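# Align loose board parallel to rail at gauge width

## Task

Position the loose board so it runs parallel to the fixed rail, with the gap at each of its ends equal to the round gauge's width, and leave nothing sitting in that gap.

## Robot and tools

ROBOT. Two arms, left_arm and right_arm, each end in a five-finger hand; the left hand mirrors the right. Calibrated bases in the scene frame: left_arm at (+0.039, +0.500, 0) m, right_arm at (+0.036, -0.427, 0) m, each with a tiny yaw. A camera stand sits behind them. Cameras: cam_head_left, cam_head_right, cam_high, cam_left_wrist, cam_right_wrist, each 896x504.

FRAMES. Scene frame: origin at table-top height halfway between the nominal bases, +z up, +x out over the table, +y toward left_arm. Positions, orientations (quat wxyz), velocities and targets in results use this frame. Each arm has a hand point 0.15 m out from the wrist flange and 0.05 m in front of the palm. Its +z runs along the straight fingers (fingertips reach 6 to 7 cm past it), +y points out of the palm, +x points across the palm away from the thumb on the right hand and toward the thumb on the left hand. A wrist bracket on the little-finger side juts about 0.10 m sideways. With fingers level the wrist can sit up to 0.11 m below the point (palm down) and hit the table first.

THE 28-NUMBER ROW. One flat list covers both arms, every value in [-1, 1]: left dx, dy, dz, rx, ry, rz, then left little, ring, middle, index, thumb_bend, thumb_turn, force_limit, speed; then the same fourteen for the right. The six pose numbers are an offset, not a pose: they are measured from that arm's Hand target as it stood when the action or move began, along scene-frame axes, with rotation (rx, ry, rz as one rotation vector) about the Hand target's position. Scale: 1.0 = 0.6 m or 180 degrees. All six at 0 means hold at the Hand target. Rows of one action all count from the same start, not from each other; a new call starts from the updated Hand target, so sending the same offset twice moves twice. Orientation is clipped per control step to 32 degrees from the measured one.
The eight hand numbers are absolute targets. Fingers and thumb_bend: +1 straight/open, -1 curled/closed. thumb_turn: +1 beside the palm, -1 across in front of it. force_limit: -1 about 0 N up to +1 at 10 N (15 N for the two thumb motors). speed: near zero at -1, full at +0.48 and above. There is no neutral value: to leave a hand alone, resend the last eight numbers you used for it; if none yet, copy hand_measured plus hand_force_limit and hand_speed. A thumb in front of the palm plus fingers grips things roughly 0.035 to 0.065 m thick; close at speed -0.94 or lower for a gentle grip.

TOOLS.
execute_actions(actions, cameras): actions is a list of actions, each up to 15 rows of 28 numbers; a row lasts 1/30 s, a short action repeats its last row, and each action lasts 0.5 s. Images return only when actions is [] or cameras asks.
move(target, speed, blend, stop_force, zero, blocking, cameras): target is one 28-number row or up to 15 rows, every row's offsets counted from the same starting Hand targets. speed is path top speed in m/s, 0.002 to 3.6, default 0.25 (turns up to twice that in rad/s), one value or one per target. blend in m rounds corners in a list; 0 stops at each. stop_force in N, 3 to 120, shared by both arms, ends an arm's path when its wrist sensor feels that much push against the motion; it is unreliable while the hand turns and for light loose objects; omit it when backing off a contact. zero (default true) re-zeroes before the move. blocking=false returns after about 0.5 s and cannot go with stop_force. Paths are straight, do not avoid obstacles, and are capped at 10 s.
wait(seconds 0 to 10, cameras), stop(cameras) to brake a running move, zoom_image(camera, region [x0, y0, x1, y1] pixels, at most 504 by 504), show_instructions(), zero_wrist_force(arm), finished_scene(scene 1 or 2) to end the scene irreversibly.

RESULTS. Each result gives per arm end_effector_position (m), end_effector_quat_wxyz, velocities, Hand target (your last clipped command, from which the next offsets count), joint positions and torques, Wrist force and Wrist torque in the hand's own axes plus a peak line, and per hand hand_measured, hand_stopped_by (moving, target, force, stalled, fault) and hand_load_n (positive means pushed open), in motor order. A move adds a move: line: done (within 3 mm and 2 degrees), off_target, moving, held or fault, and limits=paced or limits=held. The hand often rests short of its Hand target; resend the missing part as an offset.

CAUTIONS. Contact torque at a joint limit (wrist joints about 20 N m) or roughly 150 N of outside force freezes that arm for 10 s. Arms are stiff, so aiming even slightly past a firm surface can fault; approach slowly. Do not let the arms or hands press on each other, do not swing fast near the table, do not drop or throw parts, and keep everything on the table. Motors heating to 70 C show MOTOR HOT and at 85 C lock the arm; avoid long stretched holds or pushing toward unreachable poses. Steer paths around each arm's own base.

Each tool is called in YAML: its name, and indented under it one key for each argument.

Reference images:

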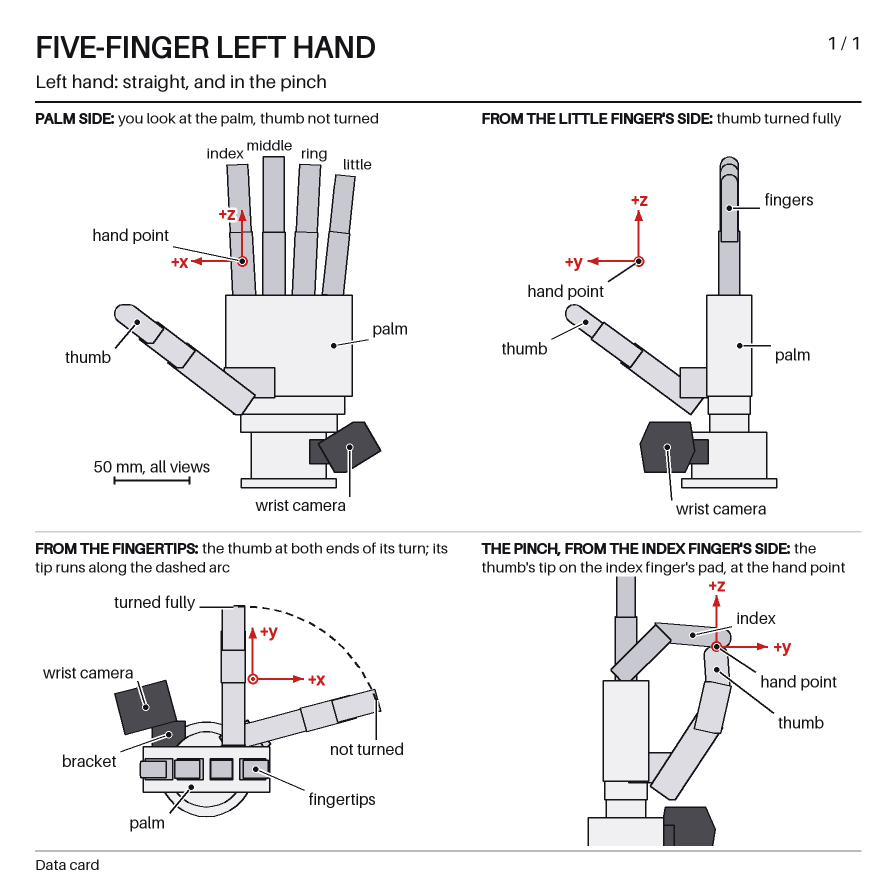

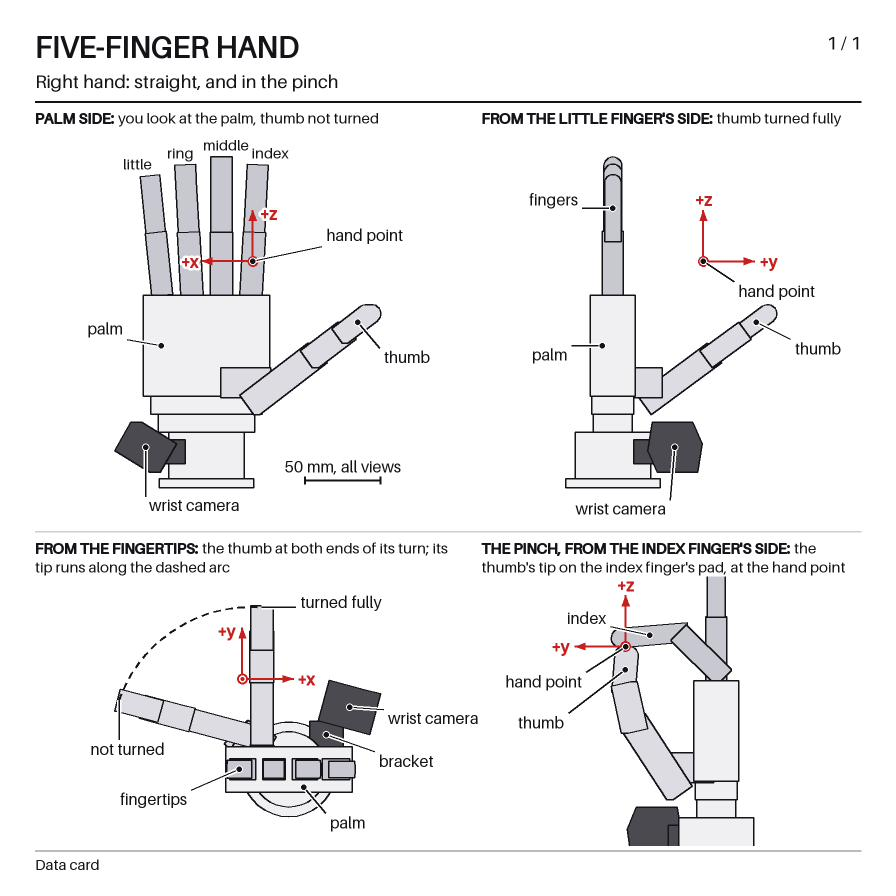

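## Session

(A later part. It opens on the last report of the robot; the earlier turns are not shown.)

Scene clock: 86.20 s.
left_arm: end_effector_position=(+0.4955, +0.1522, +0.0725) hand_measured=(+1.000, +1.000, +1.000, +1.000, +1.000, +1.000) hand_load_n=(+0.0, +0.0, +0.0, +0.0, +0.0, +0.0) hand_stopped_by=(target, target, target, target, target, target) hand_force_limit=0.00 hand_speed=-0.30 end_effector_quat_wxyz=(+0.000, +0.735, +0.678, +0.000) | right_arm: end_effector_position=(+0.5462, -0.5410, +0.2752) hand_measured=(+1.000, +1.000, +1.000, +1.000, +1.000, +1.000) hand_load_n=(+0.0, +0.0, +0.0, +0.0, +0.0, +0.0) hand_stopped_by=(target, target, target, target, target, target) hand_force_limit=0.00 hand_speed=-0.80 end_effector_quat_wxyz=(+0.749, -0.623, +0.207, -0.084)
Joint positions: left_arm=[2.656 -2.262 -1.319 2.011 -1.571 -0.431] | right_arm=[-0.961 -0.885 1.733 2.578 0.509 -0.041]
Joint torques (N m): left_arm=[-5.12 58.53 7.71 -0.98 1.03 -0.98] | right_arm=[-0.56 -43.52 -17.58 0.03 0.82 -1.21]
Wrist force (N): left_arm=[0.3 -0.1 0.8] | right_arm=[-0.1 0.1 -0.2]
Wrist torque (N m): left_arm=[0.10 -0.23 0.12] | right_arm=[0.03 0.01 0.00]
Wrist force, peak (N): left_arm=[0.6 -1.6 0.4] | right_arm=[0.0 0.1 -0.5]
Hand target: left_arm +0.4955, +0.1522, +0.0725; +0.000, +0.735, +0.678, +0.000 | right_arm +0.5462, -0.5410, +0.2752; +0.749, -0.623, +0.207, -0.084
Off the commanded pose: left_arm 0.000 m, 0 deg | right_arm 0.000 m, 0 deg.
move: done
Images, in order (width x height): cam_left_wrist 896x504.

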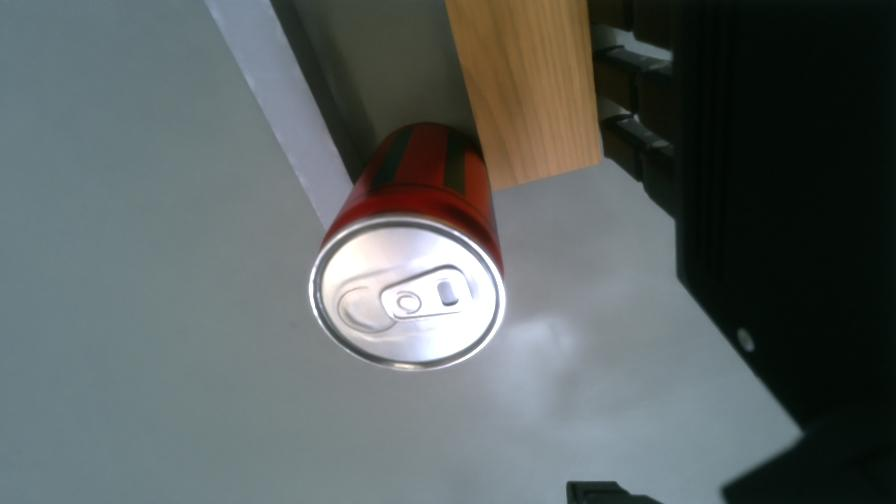

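move:
  target: [0.0332,-0.0027,0,0,0,0, 1,1,1,1,1,1,0,-0.3, 0,0,0,0,0,0,1,1,1,1,1,1,0,-0.8]
  speed: 0.008
  stop_force: 3
  cameras: ["cam_left_wrist","cam_head_left"]

zoom_image:
  camera: "cam_head_left"
  region: [330, 370, 500, 465]

Scene clock: 87.97 s.
left_arm: end_effector_position=(+0.4967, +0.1521, +0.0726) hand_measured=(+1.000, +1.000, +1.000, +1.000, +1.000, +1.000) hand_load_n=(+0.0, +0.0, +0.0, +0.0, +0.0, +0.0) hand_stopped_by=(target, target, target, target, target, target) hand_force_limit=0.00 hand_speed=-0.30 end_effector_quat_wxyz=(+0.000, +0.735, +0.678, +0.000) | right_arm: end_effector_position=(+0.5462, -0.5410, +0.2752) hand_measured=(+1.000, +1.000, +1.000, +1.000, +1.000, +1.000) hand_load_n=(+0.0, +0.0, +0.0, +0.0, +0.0, -0.5) hand_stopped_by=(target, target, target, target, target, target) hand_force_limit=0.00 hand_speed=-0.80 end_effector_quat_wxyz=(+0.749, -0.623, +0.207, -0.084)
Joint positions: left_arm=[2.657 -2.265 -1.315 2.009 -1.571 -0.43] | right_arm=[-0.961 -0.885 1.733 2.578 0.509 -0.041]
Joint torques (N m): left_arm=[-5.07 58.94 9.78 -0.4 -0.22 -1.36] | right_arm=[-2.28 -43.32 -17.17 0.16 0.68 -0.57]
Wrist force (N): left_arm=[0.0 -1.4 1.0] | right_arm=[0.0 0.1 -0.4]
Wrist torque (N m): left_arm=[0.15 -0.18 0.10] | right_arm=[0.04 0.00 0.00]
Wrist force, peak (N): left_arm=[0.0 -4.6 0.2] | right_arm=[0.2 0.1 -0.5]
Hand target: left_arm +0.4967, +0.1521, +0.0726; +0.000, +0.735, +0.678, +0.000 (not the last commanded pose) | right_arm +0.5462, -0.5410, +0.2752; +0.749, -0.623, +0.207, -0.084
Off the commanded pose: left_arm 0.019 m, 0 deg | right_arm 0.000 m, 0 deg.
move: contact (left_arm)
Images, in order (width x height): cam_head_left 896x504, cam_left_wrist 896x504.

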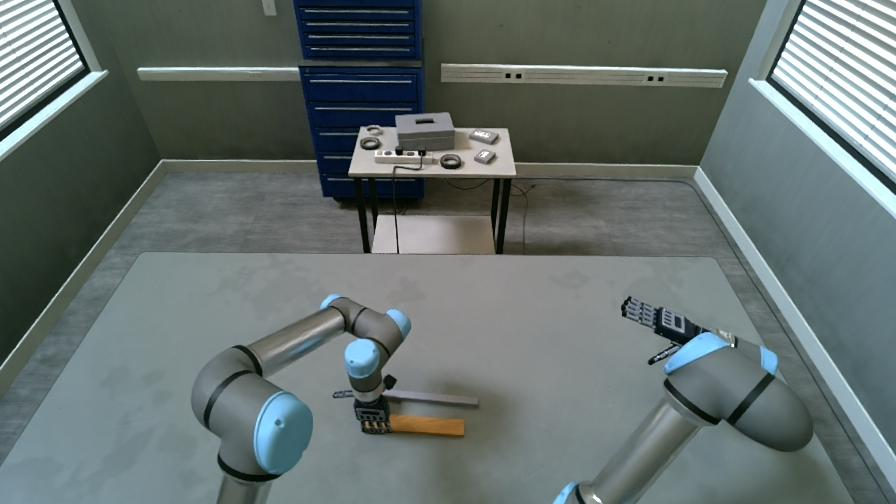

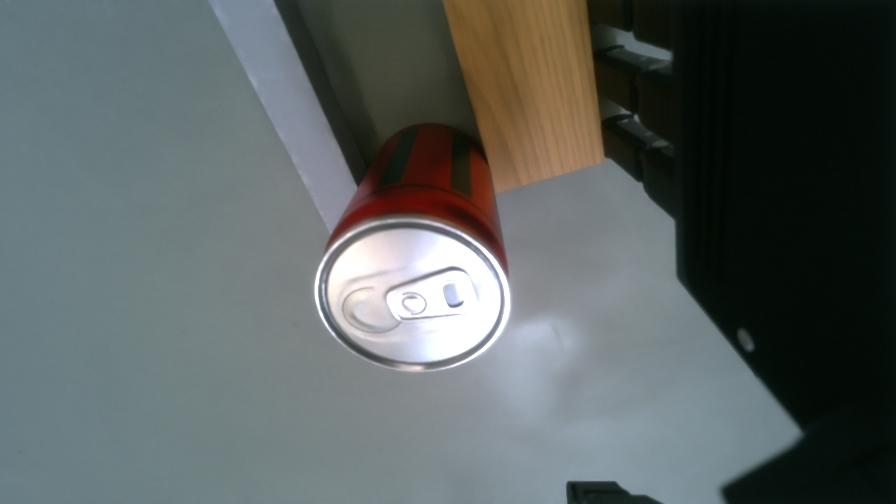

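Scaled by 2.965 from the camera's 896x504 image, which has a finer 1280x720 frame.

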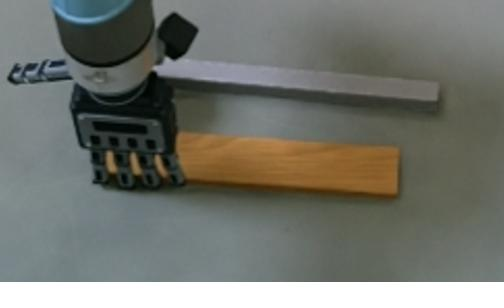

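move:
  target:
    - [-0.0333,0.0027,0,0,0,0, 1,1,1,1,1,1,0,-0.3, 0,0,0,0,0,0,1,1,1,1,1,1,0,-0.8]
    - [-0.0333,0.0027,0.08,0,0,0, 1,1,1,1,1,1,0,-0.3, 0,0,0,0,0,0,1,1,1,1,1,1,0,-0.8]
    - [-0.1612,-0.3035,0.2457,0,0,0, 1,1,1,1,1,1,0,-0.3, 0,0,0,0,0,0,1,1,1,1,1,1,0,-0.8]
  speed: [0.1,0.2,0.25]
  blend: [0,0.03,0]
  cameras: ["cam_left_wrist","cam_head_left","cam_head_right","cam_high"]

zoom_image:
  camera: "cam_left_wrist"
  region: [100, 0, 604, 504]

Scene clock: 92.33 s.
left_arm: end_effector_position=(+0.4001, -0.0300, +0.2200) hand_measured=(+1.000, +1.000, +1.000, +1.000, +1.000, +1.000) hand_load_n=(+0.0, +0.0, +0.0, +0.0, -0.5, +0.0) hand_stopped_by=(target, target, target, target, target, target) hand_force_limit=0.00 hand_speed=-0.30 end_effector_quat_wxyz=(+0.000, +0.735, +0.678, +0.000) | right_arm: end_effector_position=(+0.5462, -0.5410, +0.2752) hand_measured=(+1.000, +1.000, +1.000, +1.000, +1.000, +1.000) hand_load_n=(+0.0, +0.0, +0.0, +0.0, +0.0, -0.5) hand_stopped_by=(target, target, target, target, target, target) hand_force_limit=0.00 hand_speed=-0.80 end_effector_quat_wxyz=(+0.749, -0.623, +0.207, -0.084)
Joint positions: left_arm=[2.302 -2.444 -0.61 1.483 -1.571 -0.785] | right_arm=[-0.961 -0.885 1.733 2.578 0.509 -0.041]
Joint torques (N m): left_arm=[-4.2 48.69 25.53 -3.55 -1.69 -1.29] | right_arm=[-0.24 -43.88 -16.54 0.32 0.53 -1.2]
Wrist force (N): left_arm=[0.2 0.4 0.2] | right_arm=[0.0 -0.1 -0.1]
Wrist torque (N m): left_arm=[0.10 -0.19 0.20] | right_arm=[0.00 0.00 0.00]
Wrist force, peak (N): left_arm=[-2.2 -1.3 -0.8] | right_arm=[-0.1 0.1 -0.6]
Hand target: left_arm +0.4000, -0.0300, +0.2200; +0.000, +0.735, +0.678, +0.000 | right_arm +0.5462, -0.5410, +0.2752; +0.749, -0.623, +0.207, -0.084
Off the commanded pose: left_arm 0.000 m, 0 deg | right_arm 0.000 m, 0 deg.
move: done; blend cut to 0.024 m at target 2
Images, in order (width x height): cam_head_left 896x504, cam_head_right 896x504, cam_high 896x504, cam_left_wrist 896x504.

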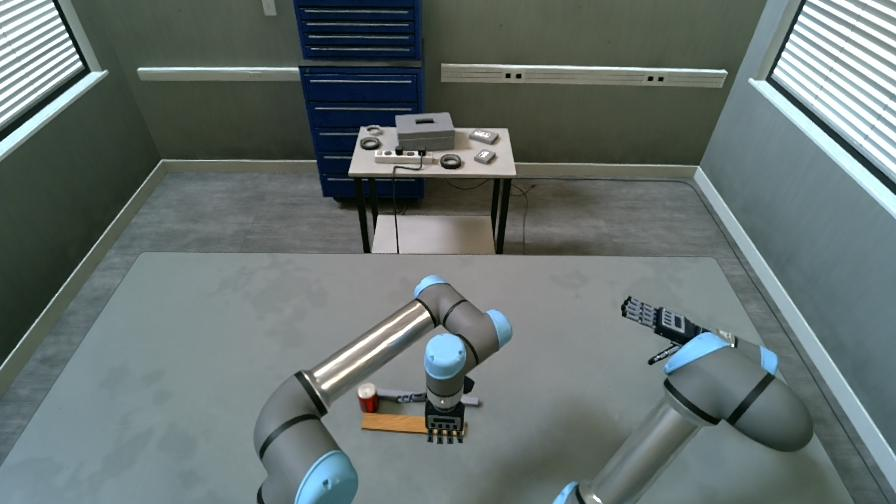

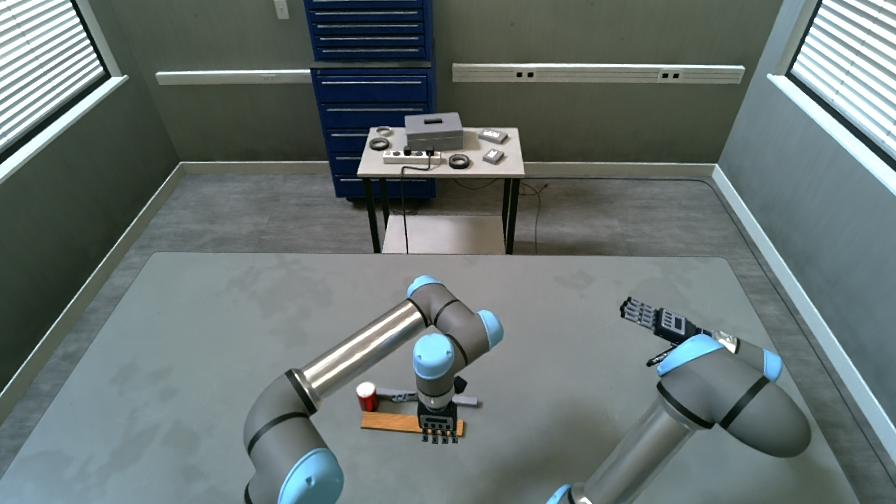

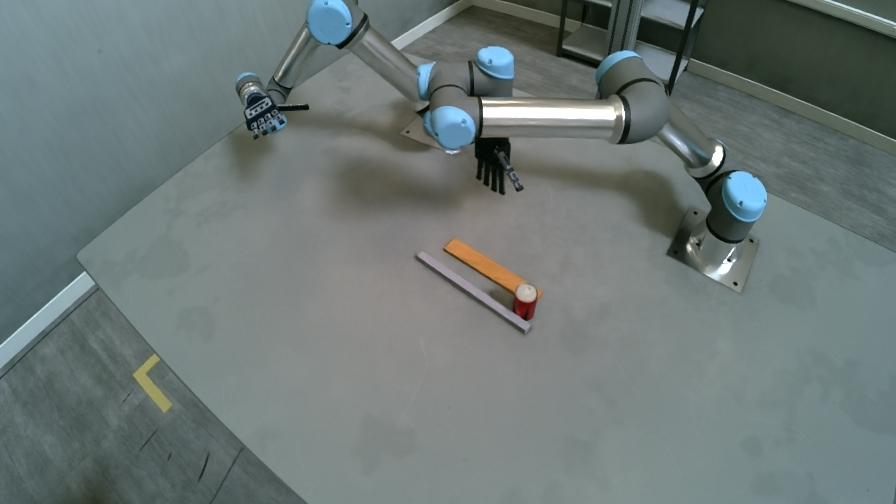

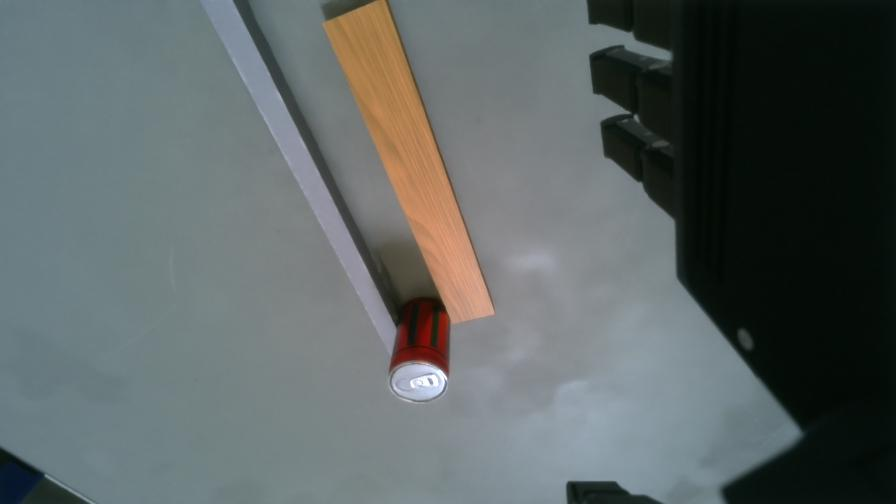

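Scaled by 1.000.

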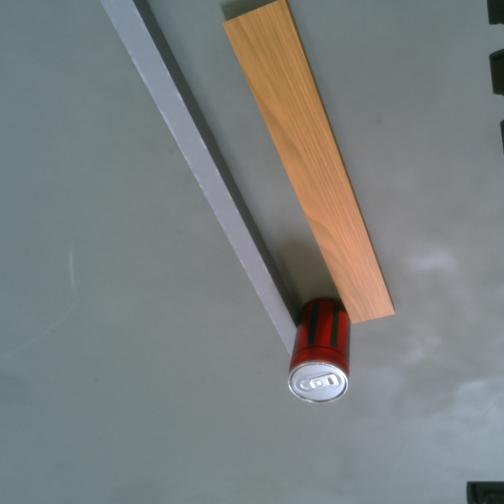

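move:
  target: [0.0333,-0.0833,-0.1667,0,0,0, 1,1,1,1,1,1,0,-0.3, 0,0,0,0,0,0,1,1,1,1,1,1,0,-0.8]
  cameras: ["cam_left_wrist"]

zoom_image:
  camera: "cam_left_wrist"
  region: [200, 0, 600, 250]

move:
  target: [0,0.1333,0,0,0,0, 1,1,1,1,1,1,0,-0.3, 0,0,0,0,0,0,1,1,1,1,1,1,0,-0.8]
  cameras: ["cam_left_wrist"]

zoom_image:
  camera: "cam_left_wrist"
  region: [200, 0, 600, 250]

move:
  target: [0,0.1333,0,0,0,0, 1,1,1,1,1,1,0,-0.3, 0,0,0,0,0,0,1,1,1,1,1,1,0,-0.8]
  cameras: ["cam_left_wrist"]

zoom_image:
  camera: "cam_left_wrist"
  region: [200, 0, 600, 250]

Scene clock: 96.00 s.
left_arm: end_effector_position=(+0.4200, -0.0800, +0.1201) hand_measured=(+1.000, +1.000, +1.000, +1.000, +1.000, +1.000) hand_load_n=(+0.0, +0.0, +0.0, +0.0, +0.0, +0.0) hand_stopped_by=(target, target, target, target, target, target) hand_force_limit=0.00 hand_speed=-0.30 end_effector_quat_wxyz=(+0.000, +0.735, +0.678, +0.000) | right_arm: end_effector_position=(+0.5462, -0.5410, +0.2752) hand_measured=(+1.000, +1.000, +1.000, +1.000, +1.000, +1.000) hand_load_n=(+0.0, +0.0, +0.0, +0.0, +0.5, +0.0) hand_stopped_by=(target, target, target, target, target, target) hand_force_limit=0.00 hand_speed=-0.80 end_effector_quat_wxyz=(+0.749, -0.623, +0.207, -0.084)
Joint positions: left_arm=[2.276 -2.672 -0.429 1.531 -1.571 -0.811] | right_arm=[-0.961 -0.885 1.733 2.578 0.509 -0.041]
Joint torques (N m): left_arm=[6.05 49.73 20.29 -0.89 -2.26 1.26] | right_arm=[-0.87 -43.94 -17.13 0.2 0.74 -1.07]
Wrist force (N): left_arm=[0.4 1.0 0.2] | right_arm=[0.0 0.2 -0.3]
Wrist torque (N m): left_arm=[0.19 -0.24 0.18] | right_arm=[0.06 0.01 0.00]
Wrist force, peak (N): left_arm=[-0.5 1.4 2.4] | right_arm=[-0.1 0.4 -0.4]
Hand target: left_arm +0.4200, -0.0800, +0.1200; +0.000, +0.735, +0.678, +0.000 | right_arm +0.5462, -0.5410, +0.2752; +0.749, -0.623, +0.207, -0.084
Off the commanded pose: left_arm 0.000 m, 0 deg | right_arm 0.000 m, 0 deg.
move: done
Images, in order (width x height): cam_left_wrist 896x504.

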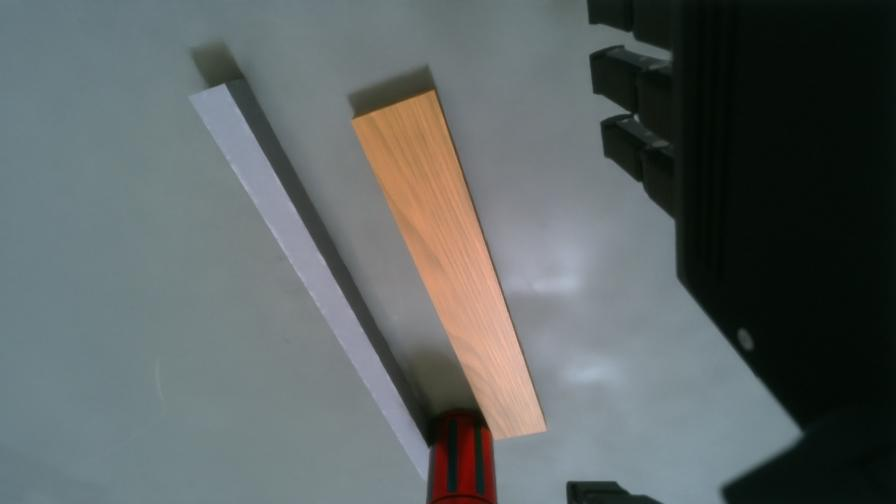

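Scaled by 1.260 from the camera's 896x504 image, which has a finer 1280x720 frame.

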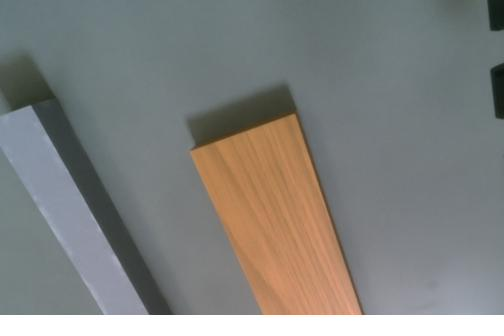

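Scene clock: 96.90 s.
left_arm: end_effector_position=(+0.4199, -0.0001, +0.1199) hand_measured=(+1.000, +1.000, +1.000, +1.000, +1.000, +1.000) hand_load_n=(+0.0, +0.0, +0.0, +0.0, +0.0, +0.0) hand_stopped_by=(target, target, target, target, target, target) hand_force_limit=0.00 hand_speed=-0.30 end_effector_quat_wxyz=(+0.000, +0.735, +0.678, +0.000) | right_arm: end_effector_position=(+0.5462, -0.5410, +0.2752) hand_measured=(+1.000, +1.000, +1.000, +1.000, +1.000, +1.000) hand_load_n=(+0.0, +0.0, +0.0, -0.5, +0.0, -0.5) hand_stopped_by=(target, target, target, target, target, target) hand_force_limit=0.00 hand_speed=-0.80 end_effector_quat_wxyz=(+0.749, -0.623, +0.207, -0.084)
Joint positions: left_arm=[2.359 -2.407 -0.933 1.769 -1.571 -0.728] | right_arm=[-0.961 -0.885 1.733 2.578 0.509 -0.041]
Joint torques (N m): left_arm=[6.04 65.98 7.21 -0.79 -0.09 1.07] | right_arm=[-1.09 -43.53 -17.76 0.3 0.89 -1.19]
Wrist force (N): left_arm=[-0.1 0.3 0.3] | right_arm=[0.0 0.2 -0.2]
Wrist torque (N m): left_arm=[0.12 -0.13 0.06] | right_arm=[0.04 0.01 0.00]
Wrist force, peak (N): left_arm=[1.9 0.0 0.4] | right_arm=[-0.2 0.2 -0.5]
Hand target: left_arm +0.4200, +0.0000, +0.1200; +0.000, +0.735, +0.678, +0.000 | right_arm +0.5462, -0.5410, +0.2752; +0.749, -0.623, +0.207, -0.084
Off the commanded pose: left_arm 0.000 m, 0 deg | right_arm 0.000 m, 0 deg.
move: done
Images, in order (width x height): cam_left_wrist 896x504.

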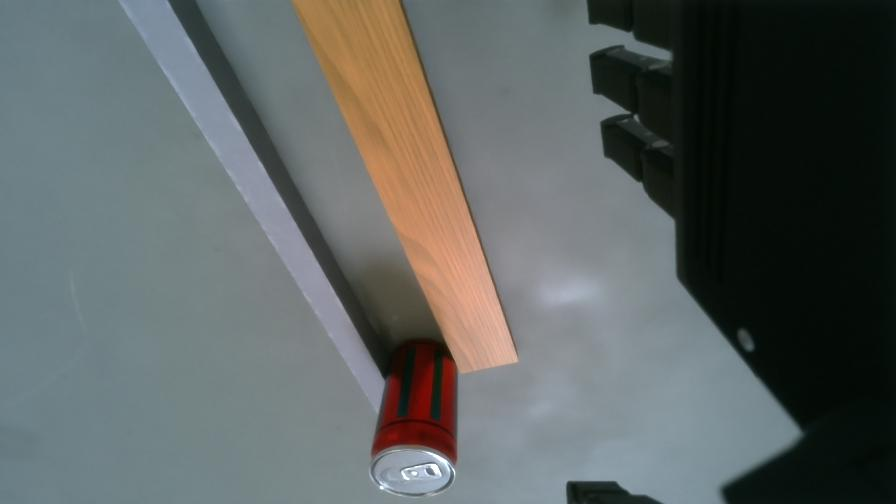

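Scaled by 1.260 from the camera's 896x504 image, which has a finer 1280x720 frame.

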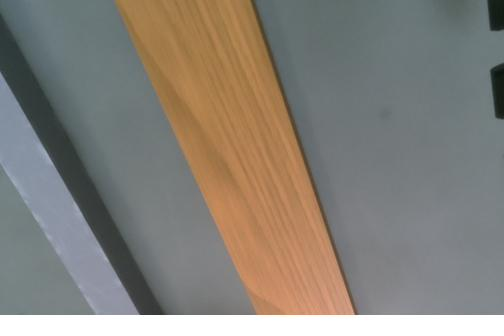

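Scene clock: 97.77 s.
left_arm: end_effector_position=(+0.4200, +0.0799, +0.1199) hand_measured=(+1.000, +1.000, +1.000, +1.000, +1.000, +1.000) hand_load_n=(+0.0, +0.0, +0.0, +0.0, +0.0, +0.0) hand_stopped_by=(target, target, target, target, target, target) hand_force_limit=0.00 hand_speed=-0.30 end_effector_quat_wxyz=(+0.000, +0.735, +0.678, +0.000) | right_arm: end_effector_position=(+0.5462, -0.5410, +0.2752) hand_measured=(+1.000, +1.000, +1.000, +1.000, +1.000, +1.000) hand_load_n=(+0.0, +0.0, +0.0, +0.0, +0.0, -0.5) hand_stopped_by=(target, target, target, target, target, target) hand_force_limit=0.00 hand_speed=-0.80 end_effector_quat_wxyz=(+0.749, -0.623, +0.207, -0.084)
Joint positions: left_arm=[2.462 -2.23 -1.244 1.904 -1.571 -0.625] | right_arm=[-0.961 -0.885 1.733 2.578 0.509 -0.041]
Joint torques (N m): left_arm=[5.92 59.09 7.15 -1.35 1.44 1.15] | right_arm=[-0.76 -44.08 -16.94 0.3 0.61 -1.09]
Wrist force (N): left_arm=[0.3 0.6 0.6] | right_arm=[0.1 0.1 -0.3]
Wrist torque (N m): left_arm=[0.12 -0.19 0.09] | right_arm=[0.03 -0.02 0.01]
Wrist force, peak (N): left_arm=[2.4 1.0 0.4] | right_arm=[-0.1 0.1 -0.3]
Hand target: left_arm +0.4200, +0.0800, +0.1200; +0.000, +0.735, +0.678, +0.000 | right_arm +0.5462, -0.5410, +0.2752; +0.749, -0.623, +0.207, -0.084
Off the commanded pose: left_arm 0.000 m, 0 deg | right_arm 0.000 m, 0 deg.
move: done
Images, in order (width x height): cam_left_wrist 896x504.

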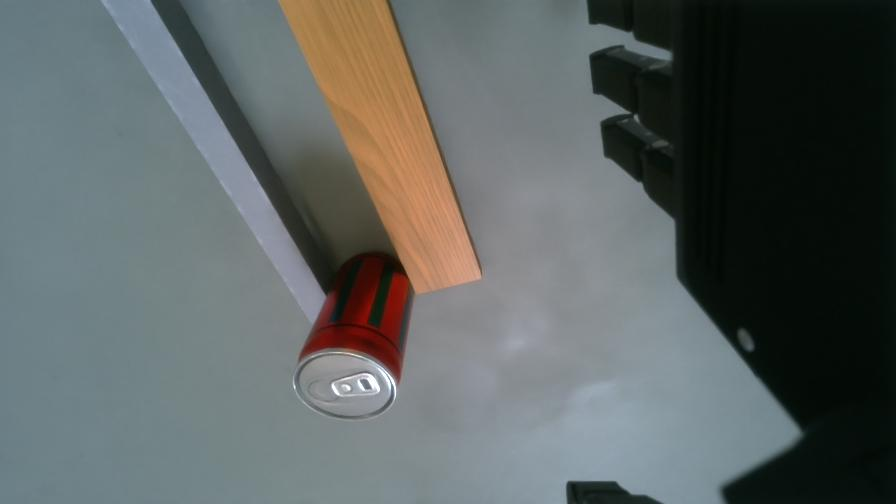

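Scaled by 1.260 from the camera's 896x504 image, which has a finer 1280x720 frame.

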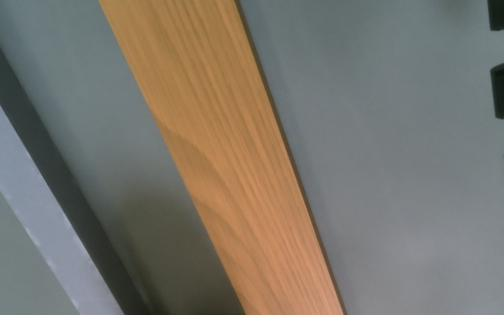

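zoom_image:
  camera: "cam_left_wrist"
  region: [160, 90, 260, 150]

zoom_image:
  camera: "cam_left_wrist"
  region: [290, 90, 390, 150]

zoom_image:
  camera: "cam_left_wrist"
  region: [380, 90, 480, 150]

Scaled by 5.040 from the camera's 896x504 image, which has a finer 1280x720 frame.

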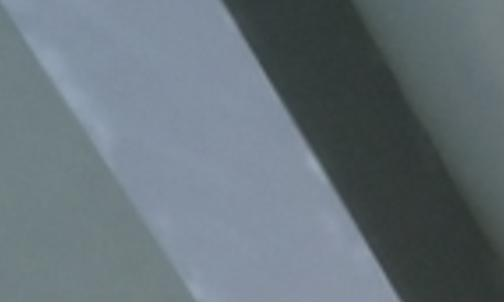

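Scaled by 5.040 from the camera's 896x504 image, which has a finer 1280x720 frame.

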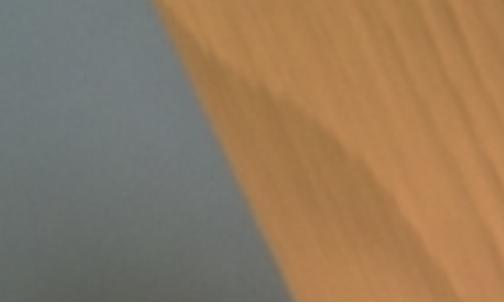

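Scaled by 5.040 from the camera's 896x504 image, which has a finer 1280x720 frame.

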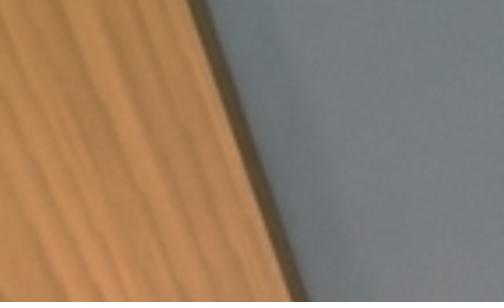

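move:
  target: [-0.0202,-0.25,0,0,0,0, 1,1,1,1,1,1,0,-0.3, 0,0,0,0,0,0,1,1,1,1,1,1,0,-0.8]
  cameras: ["cam_left_wrist"]

zoom_image:
  camera: "cam_left_wrist"
  region: [160, 90, 260, 150]

zoom_image:
  camera: "cam_left_wrist"
  region: [290, 90, 390, 150]

zoom_image:
  camera: "cam_left_wrist"
  region: [380, 90, 480, 150]

Scene clock: 102.90 s.
left_arm: end_effector_position=(+0.4080, -0.0700, +0.1201) hand_measured=(+1.000, +1.000, +1.000, +1.000, +1.000, +1.000) hand_load_n=(+0.0, +0.0, +0.0, +0.0, +0.0, +0.0) hand_stopped_by=(target, target, target, target, target, target) hand_force_limit=0.00 hand_speed=-0.30 end_effector_quat_wxyz=(+0.000, +0.735, +0.678, +0.000) | right_arm: end_effector_position=(+0.5462, -0.5410, +0.2752) hand_measured=(+1.000, +1.000, +1.000, +1.000, +1.000, +1.000) hand_load_n=(+0.0, +0.0, +0.0, +0.0, +0.0, +0.0) hand_stopped_by=(target, target, target, target, target, target) hand_force_limit=0.00 hand_speed=-0.80 end_effector_quat_wxyz=(+0.749, -0.623, +0.207, -0.084)
Joint positions: left_arm=[2.272 -2.6 -0.57 1.6 -1.571 -0.816] | right_arm=[-0.961 -0.885 1.733 2.578 0.509 -0.041]
Joint torques (N m): left_arm=[-6.26 47.24 25.32 -3.19 -0.86 -0.23] | right_arm=[0.14 -44.94 -17.57 0.21 0.71 -1.14]
Wrist force (N): left_arm=[0.3 0.6 0.2] | right_arm=[-0.2 0.1 -0.2]
Wrist torque (N m): left_arm=[0.14 -0.23 0.22] | right_arm=[0.03 0.03 -0.01]
Wrist force, peak (N): left_arm=[2.4 1.0 0.4] | right_arm=[-0.2 0.2 -0.5]
Hand target: left_arm +0.4079, -0.0700, +0.1200; +0.000, +0.735, +0.678, +0.000 | right_arm +0.5462, -0.5410, +0.2752; +0.749, -0.623, +0.207, -0.084
Off the commanded pose: left_arm 0.000 m, 0 deg | right_arm 0.000 m, 0 deg.
move: done
Images, in order (width x height): cam_left_wrist 896x504.

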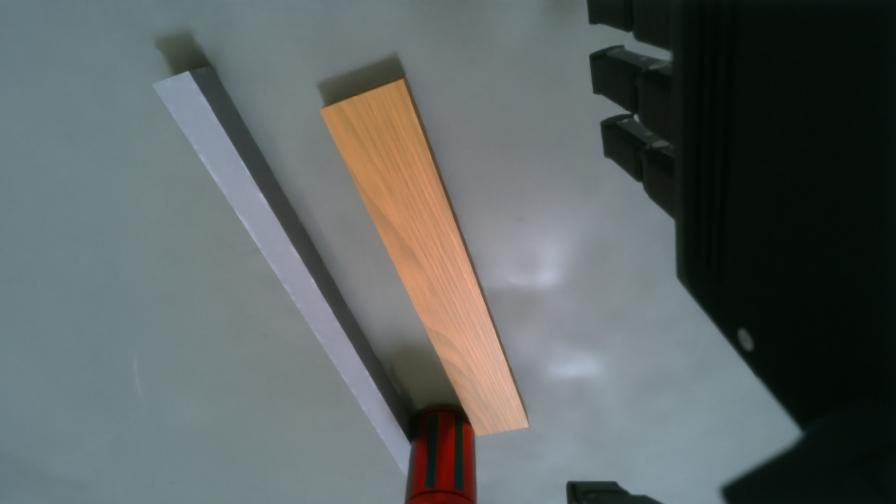

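Scaled by 5.040 from the camera's 896x504 image, which has a finer 1280x720 frame.

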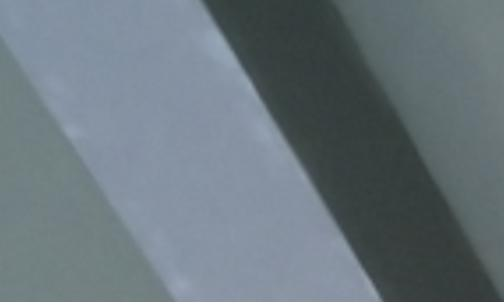

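Scaled by 5.040 from the camera's 896x504 image, which has a finer 1280x720 frame.

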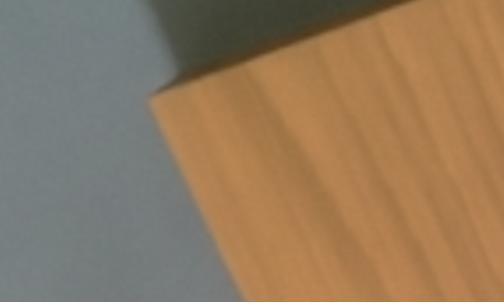

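Scaled by 5.040 from the camera's 896x504 image, which has a finer 1280x720 frame.

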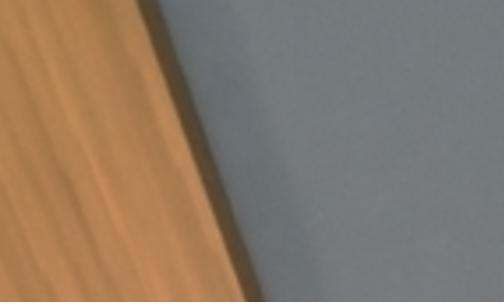

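move:
  target: [0.26,0.1058,0,0,0,-0.0278, 1,1,1,1,1,1,0,-0.3, 0,0,0,0,0,0,1,1,1,1,1,1,0,-0.8]
  speed: 0.15
  cameras: ["cam_left_wrist","cam_high"]

zoom_image:
  camera: "cam_high"
  region: [400, 170, 600, 350]

Scene clock: 112.40 s.
left_arm: end_effector_position=(+0.5638, -0.0066, +0.1199) hand_measured=(+1.000, +1.000, +1.000, +1.000, +1.000, +1.000) hand_load_n=(+0.0, +0.0, +0.0, +0.0, -0.5, +0.0) hand_stopped_by=(target, target, target, target, target, target) hand_force_limit=0.00 hand_speed=-0.30 end_effector_quat_wxyz=(+0.000, +0.764, +0.645, +0.000) | right_arm: end_effector_position=(+0.5462, -0.5410, +0.2752) hand_measured=(+1.000, +1.000, +1.000, +1.000, +1.000, +1.000) hand_load_n=(+0.5, +0.0, +0.0, +0.0, +0.0, +0.0) hand_stopped_by=(target, target, target, target, target, target) hand_force_limit=0.00 hand_speed=-0.80 end_effector_quat_wxyz=(+0.749, -0.623, +0.207, -0.084)
Joint positions: left_arm=[2.506 -2.79 -0.195 1.414 -1.571 -0.494] | right_arm=[-0.961 -0.885 1.733 2.578 0.509 -0.041]
Joint torques (N m): left_arm=[8.14 73.6 9.81 -0.87 -2.14 1.13] | right_arm=[-1.86 -43.46 -17.99 0.19 0.58 -1.4]
Wrist force (N): left_arm=[0.0 0.3 0.4] | right_arm=[-0.1 0.0 -0.4]
Wrist torque (N m): left_arm=[0.09 -0.19 0.08] | right_arm=[0.02 0.02 -0.01]
Wrist force, peak (N): left_arm=[1.6 2.1 0.6] | right_arm=[-0.1 0.0 -0.6]
Hand target: left_arm +0.5639, -0.0066, +0.1200; +0.000, +0.764, +0.645, +0.000 | right_arm +0.5462, -0.5410, +0.2752; +0.749, -0.623, +0.207, -0.084
Off the commanded pose: left_arm 0.000 m, 0 deg | right_arm 0.000 m, 0 deg.
move: done
Images, in order (width x height): cam_high 896x504, cam_left_wrist 896x504.

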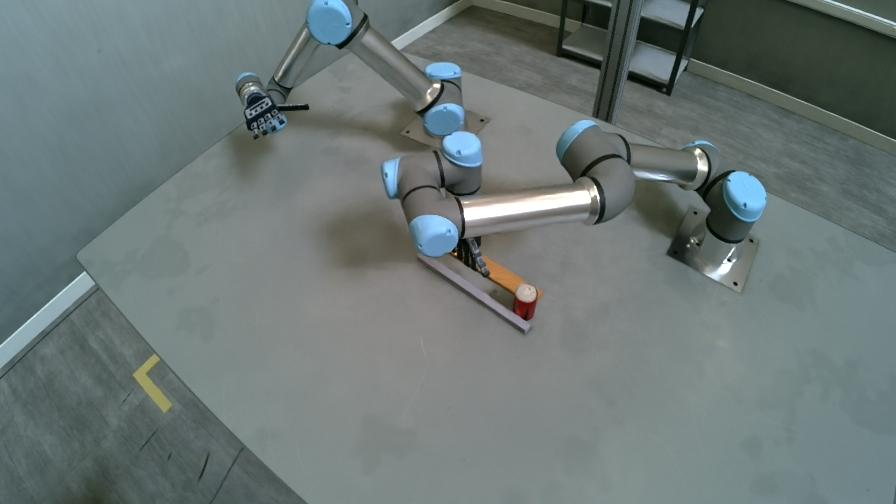

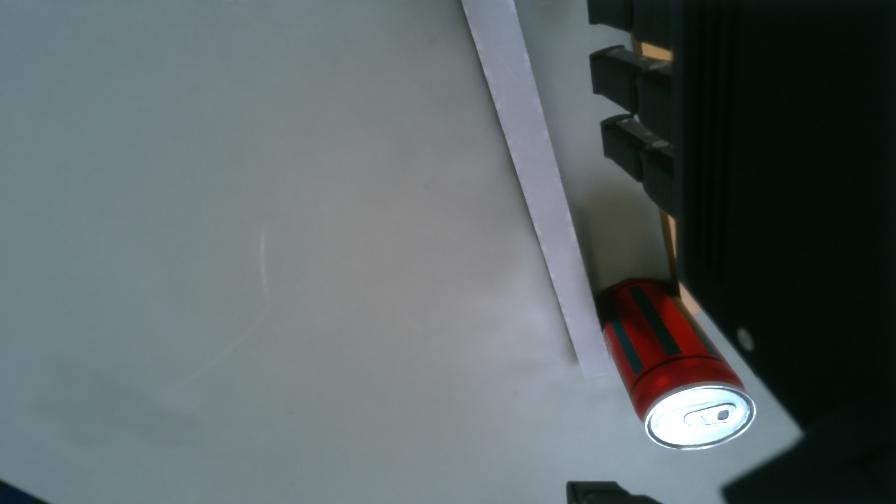

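Scaled by 2.520 from the camera's 896x504 image, which has a finer 1280x720 frame.

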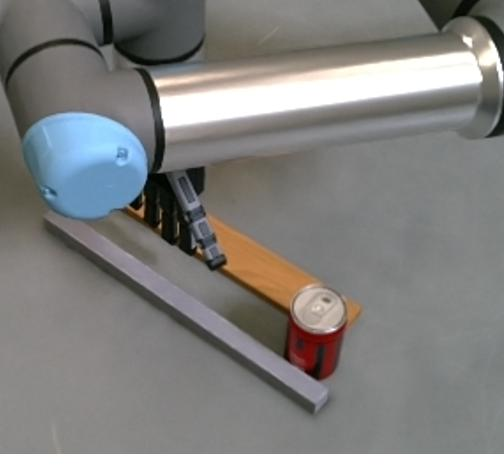

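move:
  target: [0,0,-0.075,0,0,0, 1,1,1,1,1,1,0,-0.3, 0,0,0,0,0,0,1,1,1,1,1,1,0,-0.8]
  speed: 0.04
  stop_force: 5
  cameras: ["cam_left_wrist"]

move:
  target: [-0.0247,0.0042,0,0,0,0, 1,1,1,1,1,1,0,-0.3, 0,0,0,0,0,0,1,1,1,1,1,1,0,-0.8]
  speed: 0.03
  cameras: ["cam_left_wrist"]

Scene clock: 115.87 s.
left_arm: end_effector_position=(+0.5639, -0.0066, +0.0750) hand_measured=(+1.000, +1.000, +1.000, +1.000, +1.000, +1.000) hand_load_n=(+0.0, +0.0, +0.0, +0.0, +0.0, +0.0) hand_stopped_by=(target, target, target, target, target, target) hand_force_limit=0.00 hand_speed=-0.30 end_effector_quat_wxyz=(+0.000, +0.764, +0.645, +0.000) | right_arm: end_effector_position=(+0.5462, -0.5410, +0.2752) hand_measured=(+1.000, +1.000, +1.000, +1.000, +1.000, +1.000) hand_load_n=(+0.0, +0.0, +0.0, +0.0, +0.0, +0.0) hand_stopped_by=(target, target, target, target, target, target) hand_force_limit=0.00 hand_speed=-0.80 end_effector_quat_wxyz=(+0.749, -0.623, +0.207, -0.084)
Joint positions: left_arm=[2.506 -2.758 -0.374 1.562 -1.571 -0.494] | right_arm=[-0.961 -0.885 1.733 2.578 0.509 -0.041]
Joint torques (N m): left_arm=[-2.39 59.61 24.95 -3.34 2.26 0.78] | right_arm=[0.47 -42.26 -17.82 0.05 0.61 -1.07]
Wrist force (N): left_arm=[0.0 0.6 0.3] | right_arm=[0.0 0.2 -0.3]
Wrist torque (N m): left_arm=[0.13 -0.19 0.07] | right_arm=[0.06 0.01 0.00]
Wrist force, peak (N): left_arm=[0.2 0.8 0.8] | right_arm=[-0.2 -0.2 -0.5]
Hand target: left_arm +0.5639, -0.0066, +0.0750; +0.000, +0.764, +0.645, +0.000 | right_arm +0.5462, -0.5410, +0.2752; +0.749, -0.623, +0.207, -0.084
Off the commanded pose: left_arm 0.000 m, 0 deg | right_arm 0.000 m, 0 deg.
move: done
Images, in order (width x height): cam_left_wrist 896x504.

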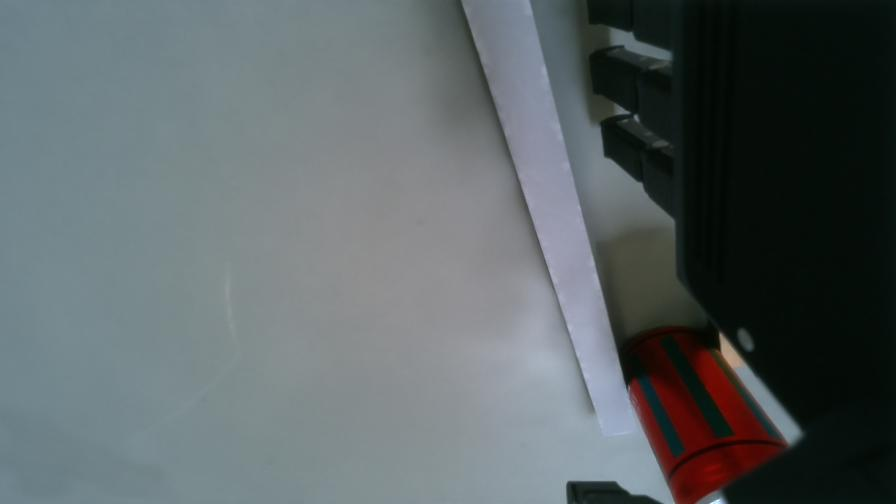

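Scene clock: 116.77 s.
left_arm: end_effector_position=(+0.5491, -0.0041, +0.0751) hand_measured=(+1.000, +1.000, +1.000, +1.000, +1.000, +1.000) hand_load_n=(+0.0, +0.0, -0.5, +0.0, +0.0, +0.0) hand_stopped_by=(target, target, target, target, target, target) hand_force_limit=0.00 hand_speed=-0.30 end_effector_quat_wxyz=(+0.000, +0.764, +0.645, +0.000) | right_arm: end_effector_position=(+0.5462, -0.5410, +0.2752) hand_measured=(+1.000, +1.000, +1.000, +1.000, +1.000, +1.000) hand_load_n=(+0.0, +0.0, +0.0, +0.0, +0.0, +0.0) hand_stopped_by=(target, target, target, target, target, target) hand_force_limit=0.00 hand_speed=-0.80 end_effector_quat_wxyz=(+0.749, -0.623, +0.207, -0.084)
Joint positions: left_arm=[2.496 -2.693 -0.504 1.626 -1.571 -0.504] | right_arm=[-0.961 -0.885 1.733 2.578 0.509 -0.041]
Joint torques (N m): left_arm=[7.01 52.12 17.03 -3.49 -0.62 1.27] | right_arm=[-0.17 -44.12 -18.23 0.27 0.46 -1.24]
Wrist force (N): left_arm=[0.0 0.7 0.3] | right_arm=[-0.1 0.0 -0.2]
Wrist torque (N m): left_arm=[0.13 -0.19 0.17] | right_arm=[0.01 0.02 -0.01]
Wrist force, peak (N): left_arm=[0.2 1.0 0.6] | right_arm=[0.0 -0.2 -0.5]
Hand target: left_arm +0.5491, -0.0040, +0.0750; +0.000, +0.764, +0.645, +0.000 | right_arm +0.5462, -0.5410, +0.2752; +0.749, -0.623, +0.207, -0.084
Off the commanded pose: left_arm 0.000 m, 0 deg | right_arm 0.000 m, 0 deg.
move: done
Images, in order (width x height): cam_left_wrist 896x504.

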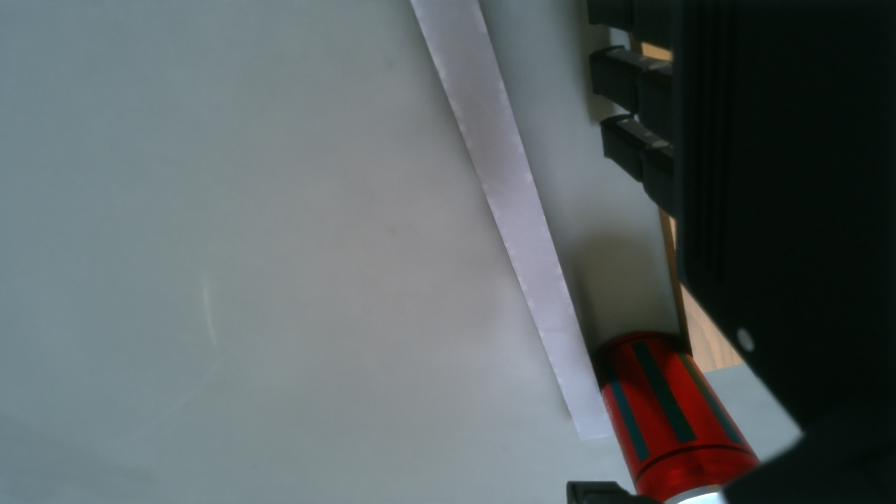

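move:
  target:
    - [-0.0132,0.0022,0,0,0,0, 1,1,1,1,1,1,0,-0.3, 0,0,0,0,0,0,1,1,1,1,1,1,0,-0.8]
    - [-0.0032,0.0005,0,0,0,0, 1,1,1,1,1,1,0,-0.3, 0,0,0,0,0,0,1,1,1,1,1,1,0,-0.8]
    - [-0.0032,0.0005,0.075,0,0,0, 1,1,1,1,1,1,0,-0.3, 0,0,0,0,0,0,1,1,1,1,1,1,0,-0.8]
    - [-0.235,-0.11,0.075,0,0,0.024, 1,1,1,1,1,1,0,-0.3, 0,0,0,0,0,0,1,1,1,1,1,1,0,-0.8]
  speed: [0.03,0.05,0.1,0.15]
  cameras: ["cam_left_wrist"]

zoom_image:
  camera: "cam_left_wrist"
  region: [160, 90, 260, 150]

zoom_image:
  camera: "cam_left_wrist"
  region: [290, 90, 390, 150]

zoom_image:
  camera: "cam_left_wrist"
  region: [380, 90, 480, 150]

Scene clock: 121.23 s.
left_arm: end_effector_position=(+0.4081, -0.0700, +0.1200) hand_measured=(+1.000, +1.000, +1.000, +1.000, +1.000, +1.000) hand_load_n=(+0.0, +0.0, +0.0, +0.0, +0.0, +0.0) hand_stopped_by=(target, target, target, target, target, target) hand_force_limit=0.00 hand_speed=-0.30 end_effector_quat_wxyz=(+0.000, +0.739, +0.674, +0.000) | right_arm: end_effector_position=(+0.5462, -0.5410, +0.2752) hand_measured=(+1.000, +1.000, +1.000, +1.000, +1.000, +1.000) hand_load_n=(+0.0, +0.0, +0.5, +0.0, +0.0, -0.5) hand_stopped_by=(target, target, target, target, target, target) hand_force_limit=0.00 hand_speed=-0.80 end_effector_quat_wxyz=(+0.749, -0.623, +0.207, -0.084)
Joint positions: left_arm=[2.272 -2.597 -0.576 1.603 -1.571 -0.803] | right_arm=[-0.961 -0.885 1.733 2.578 0.509 -0.041]
Joint torques (N m): left_arm=[-6.01 48.2 24.76 -3.95 -2.6 -1.3] | right_arm=[-0.32 -43.71 -18.04 0.27 0.74 -1.13]
Wrist force (N): left_arm=[0.3 0.6 0.1] | right_arm=[0.1 0.2 -0.6]
Wrist torque (N m): left_arm=[0.14 -0.23 0.22] | right_arm=[0.07 0.01 0.01]
Wrist force, peak (N): left_arm=[1.1 2.1 0.2] | right_arm=[0.1 0.2 -0.6]
Hand target: left_arm +0.4081, -0.0700, +0.1200; +0.000, +0.739, +0.674, +0.000 | right_arm +0.5462, -0.5410, +0.2752; +0.749, -0.623, +0.207, -0.084
Off the commanded pose: left_arm 0.000 m, 0 deg | right_arm 0.000 m, 0 deg.
move: done
Images, in order (width x height): cam_left_wrist 896x504.

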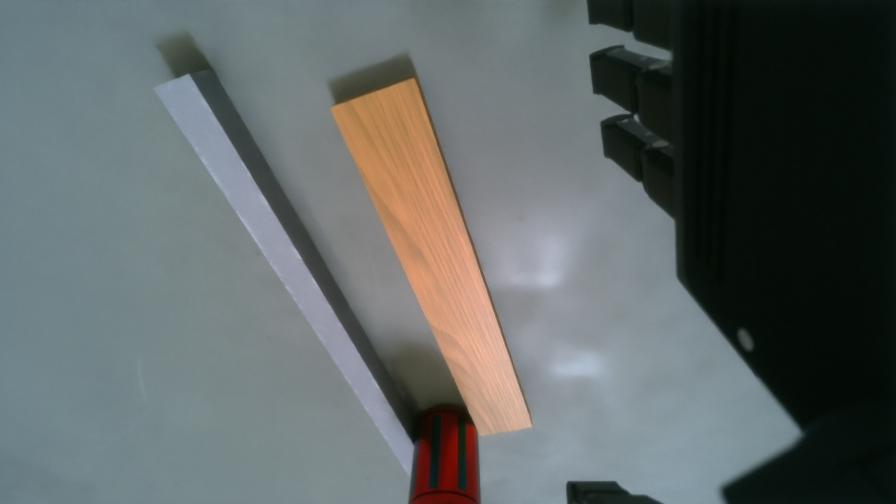

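Scaled by 5.040 from the camera's 896x504 image, which has a finer 1280x720 frame.

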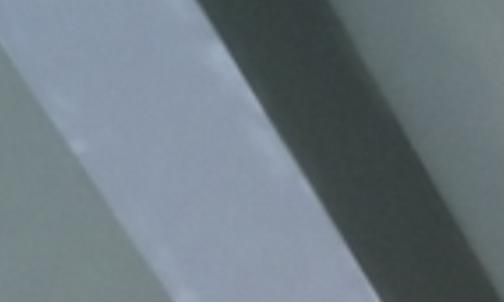

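Scaled by 5.040 from the camera's 896x504 image, which has a finer 1280x720 frame.

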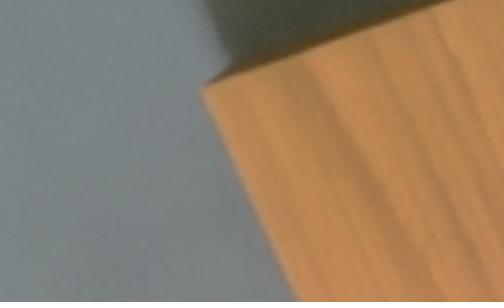

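Scaled by 5.040 from the camera's 896x504 image, which has a finer 1280x720 frame.

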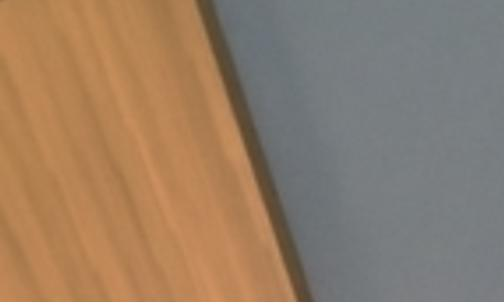

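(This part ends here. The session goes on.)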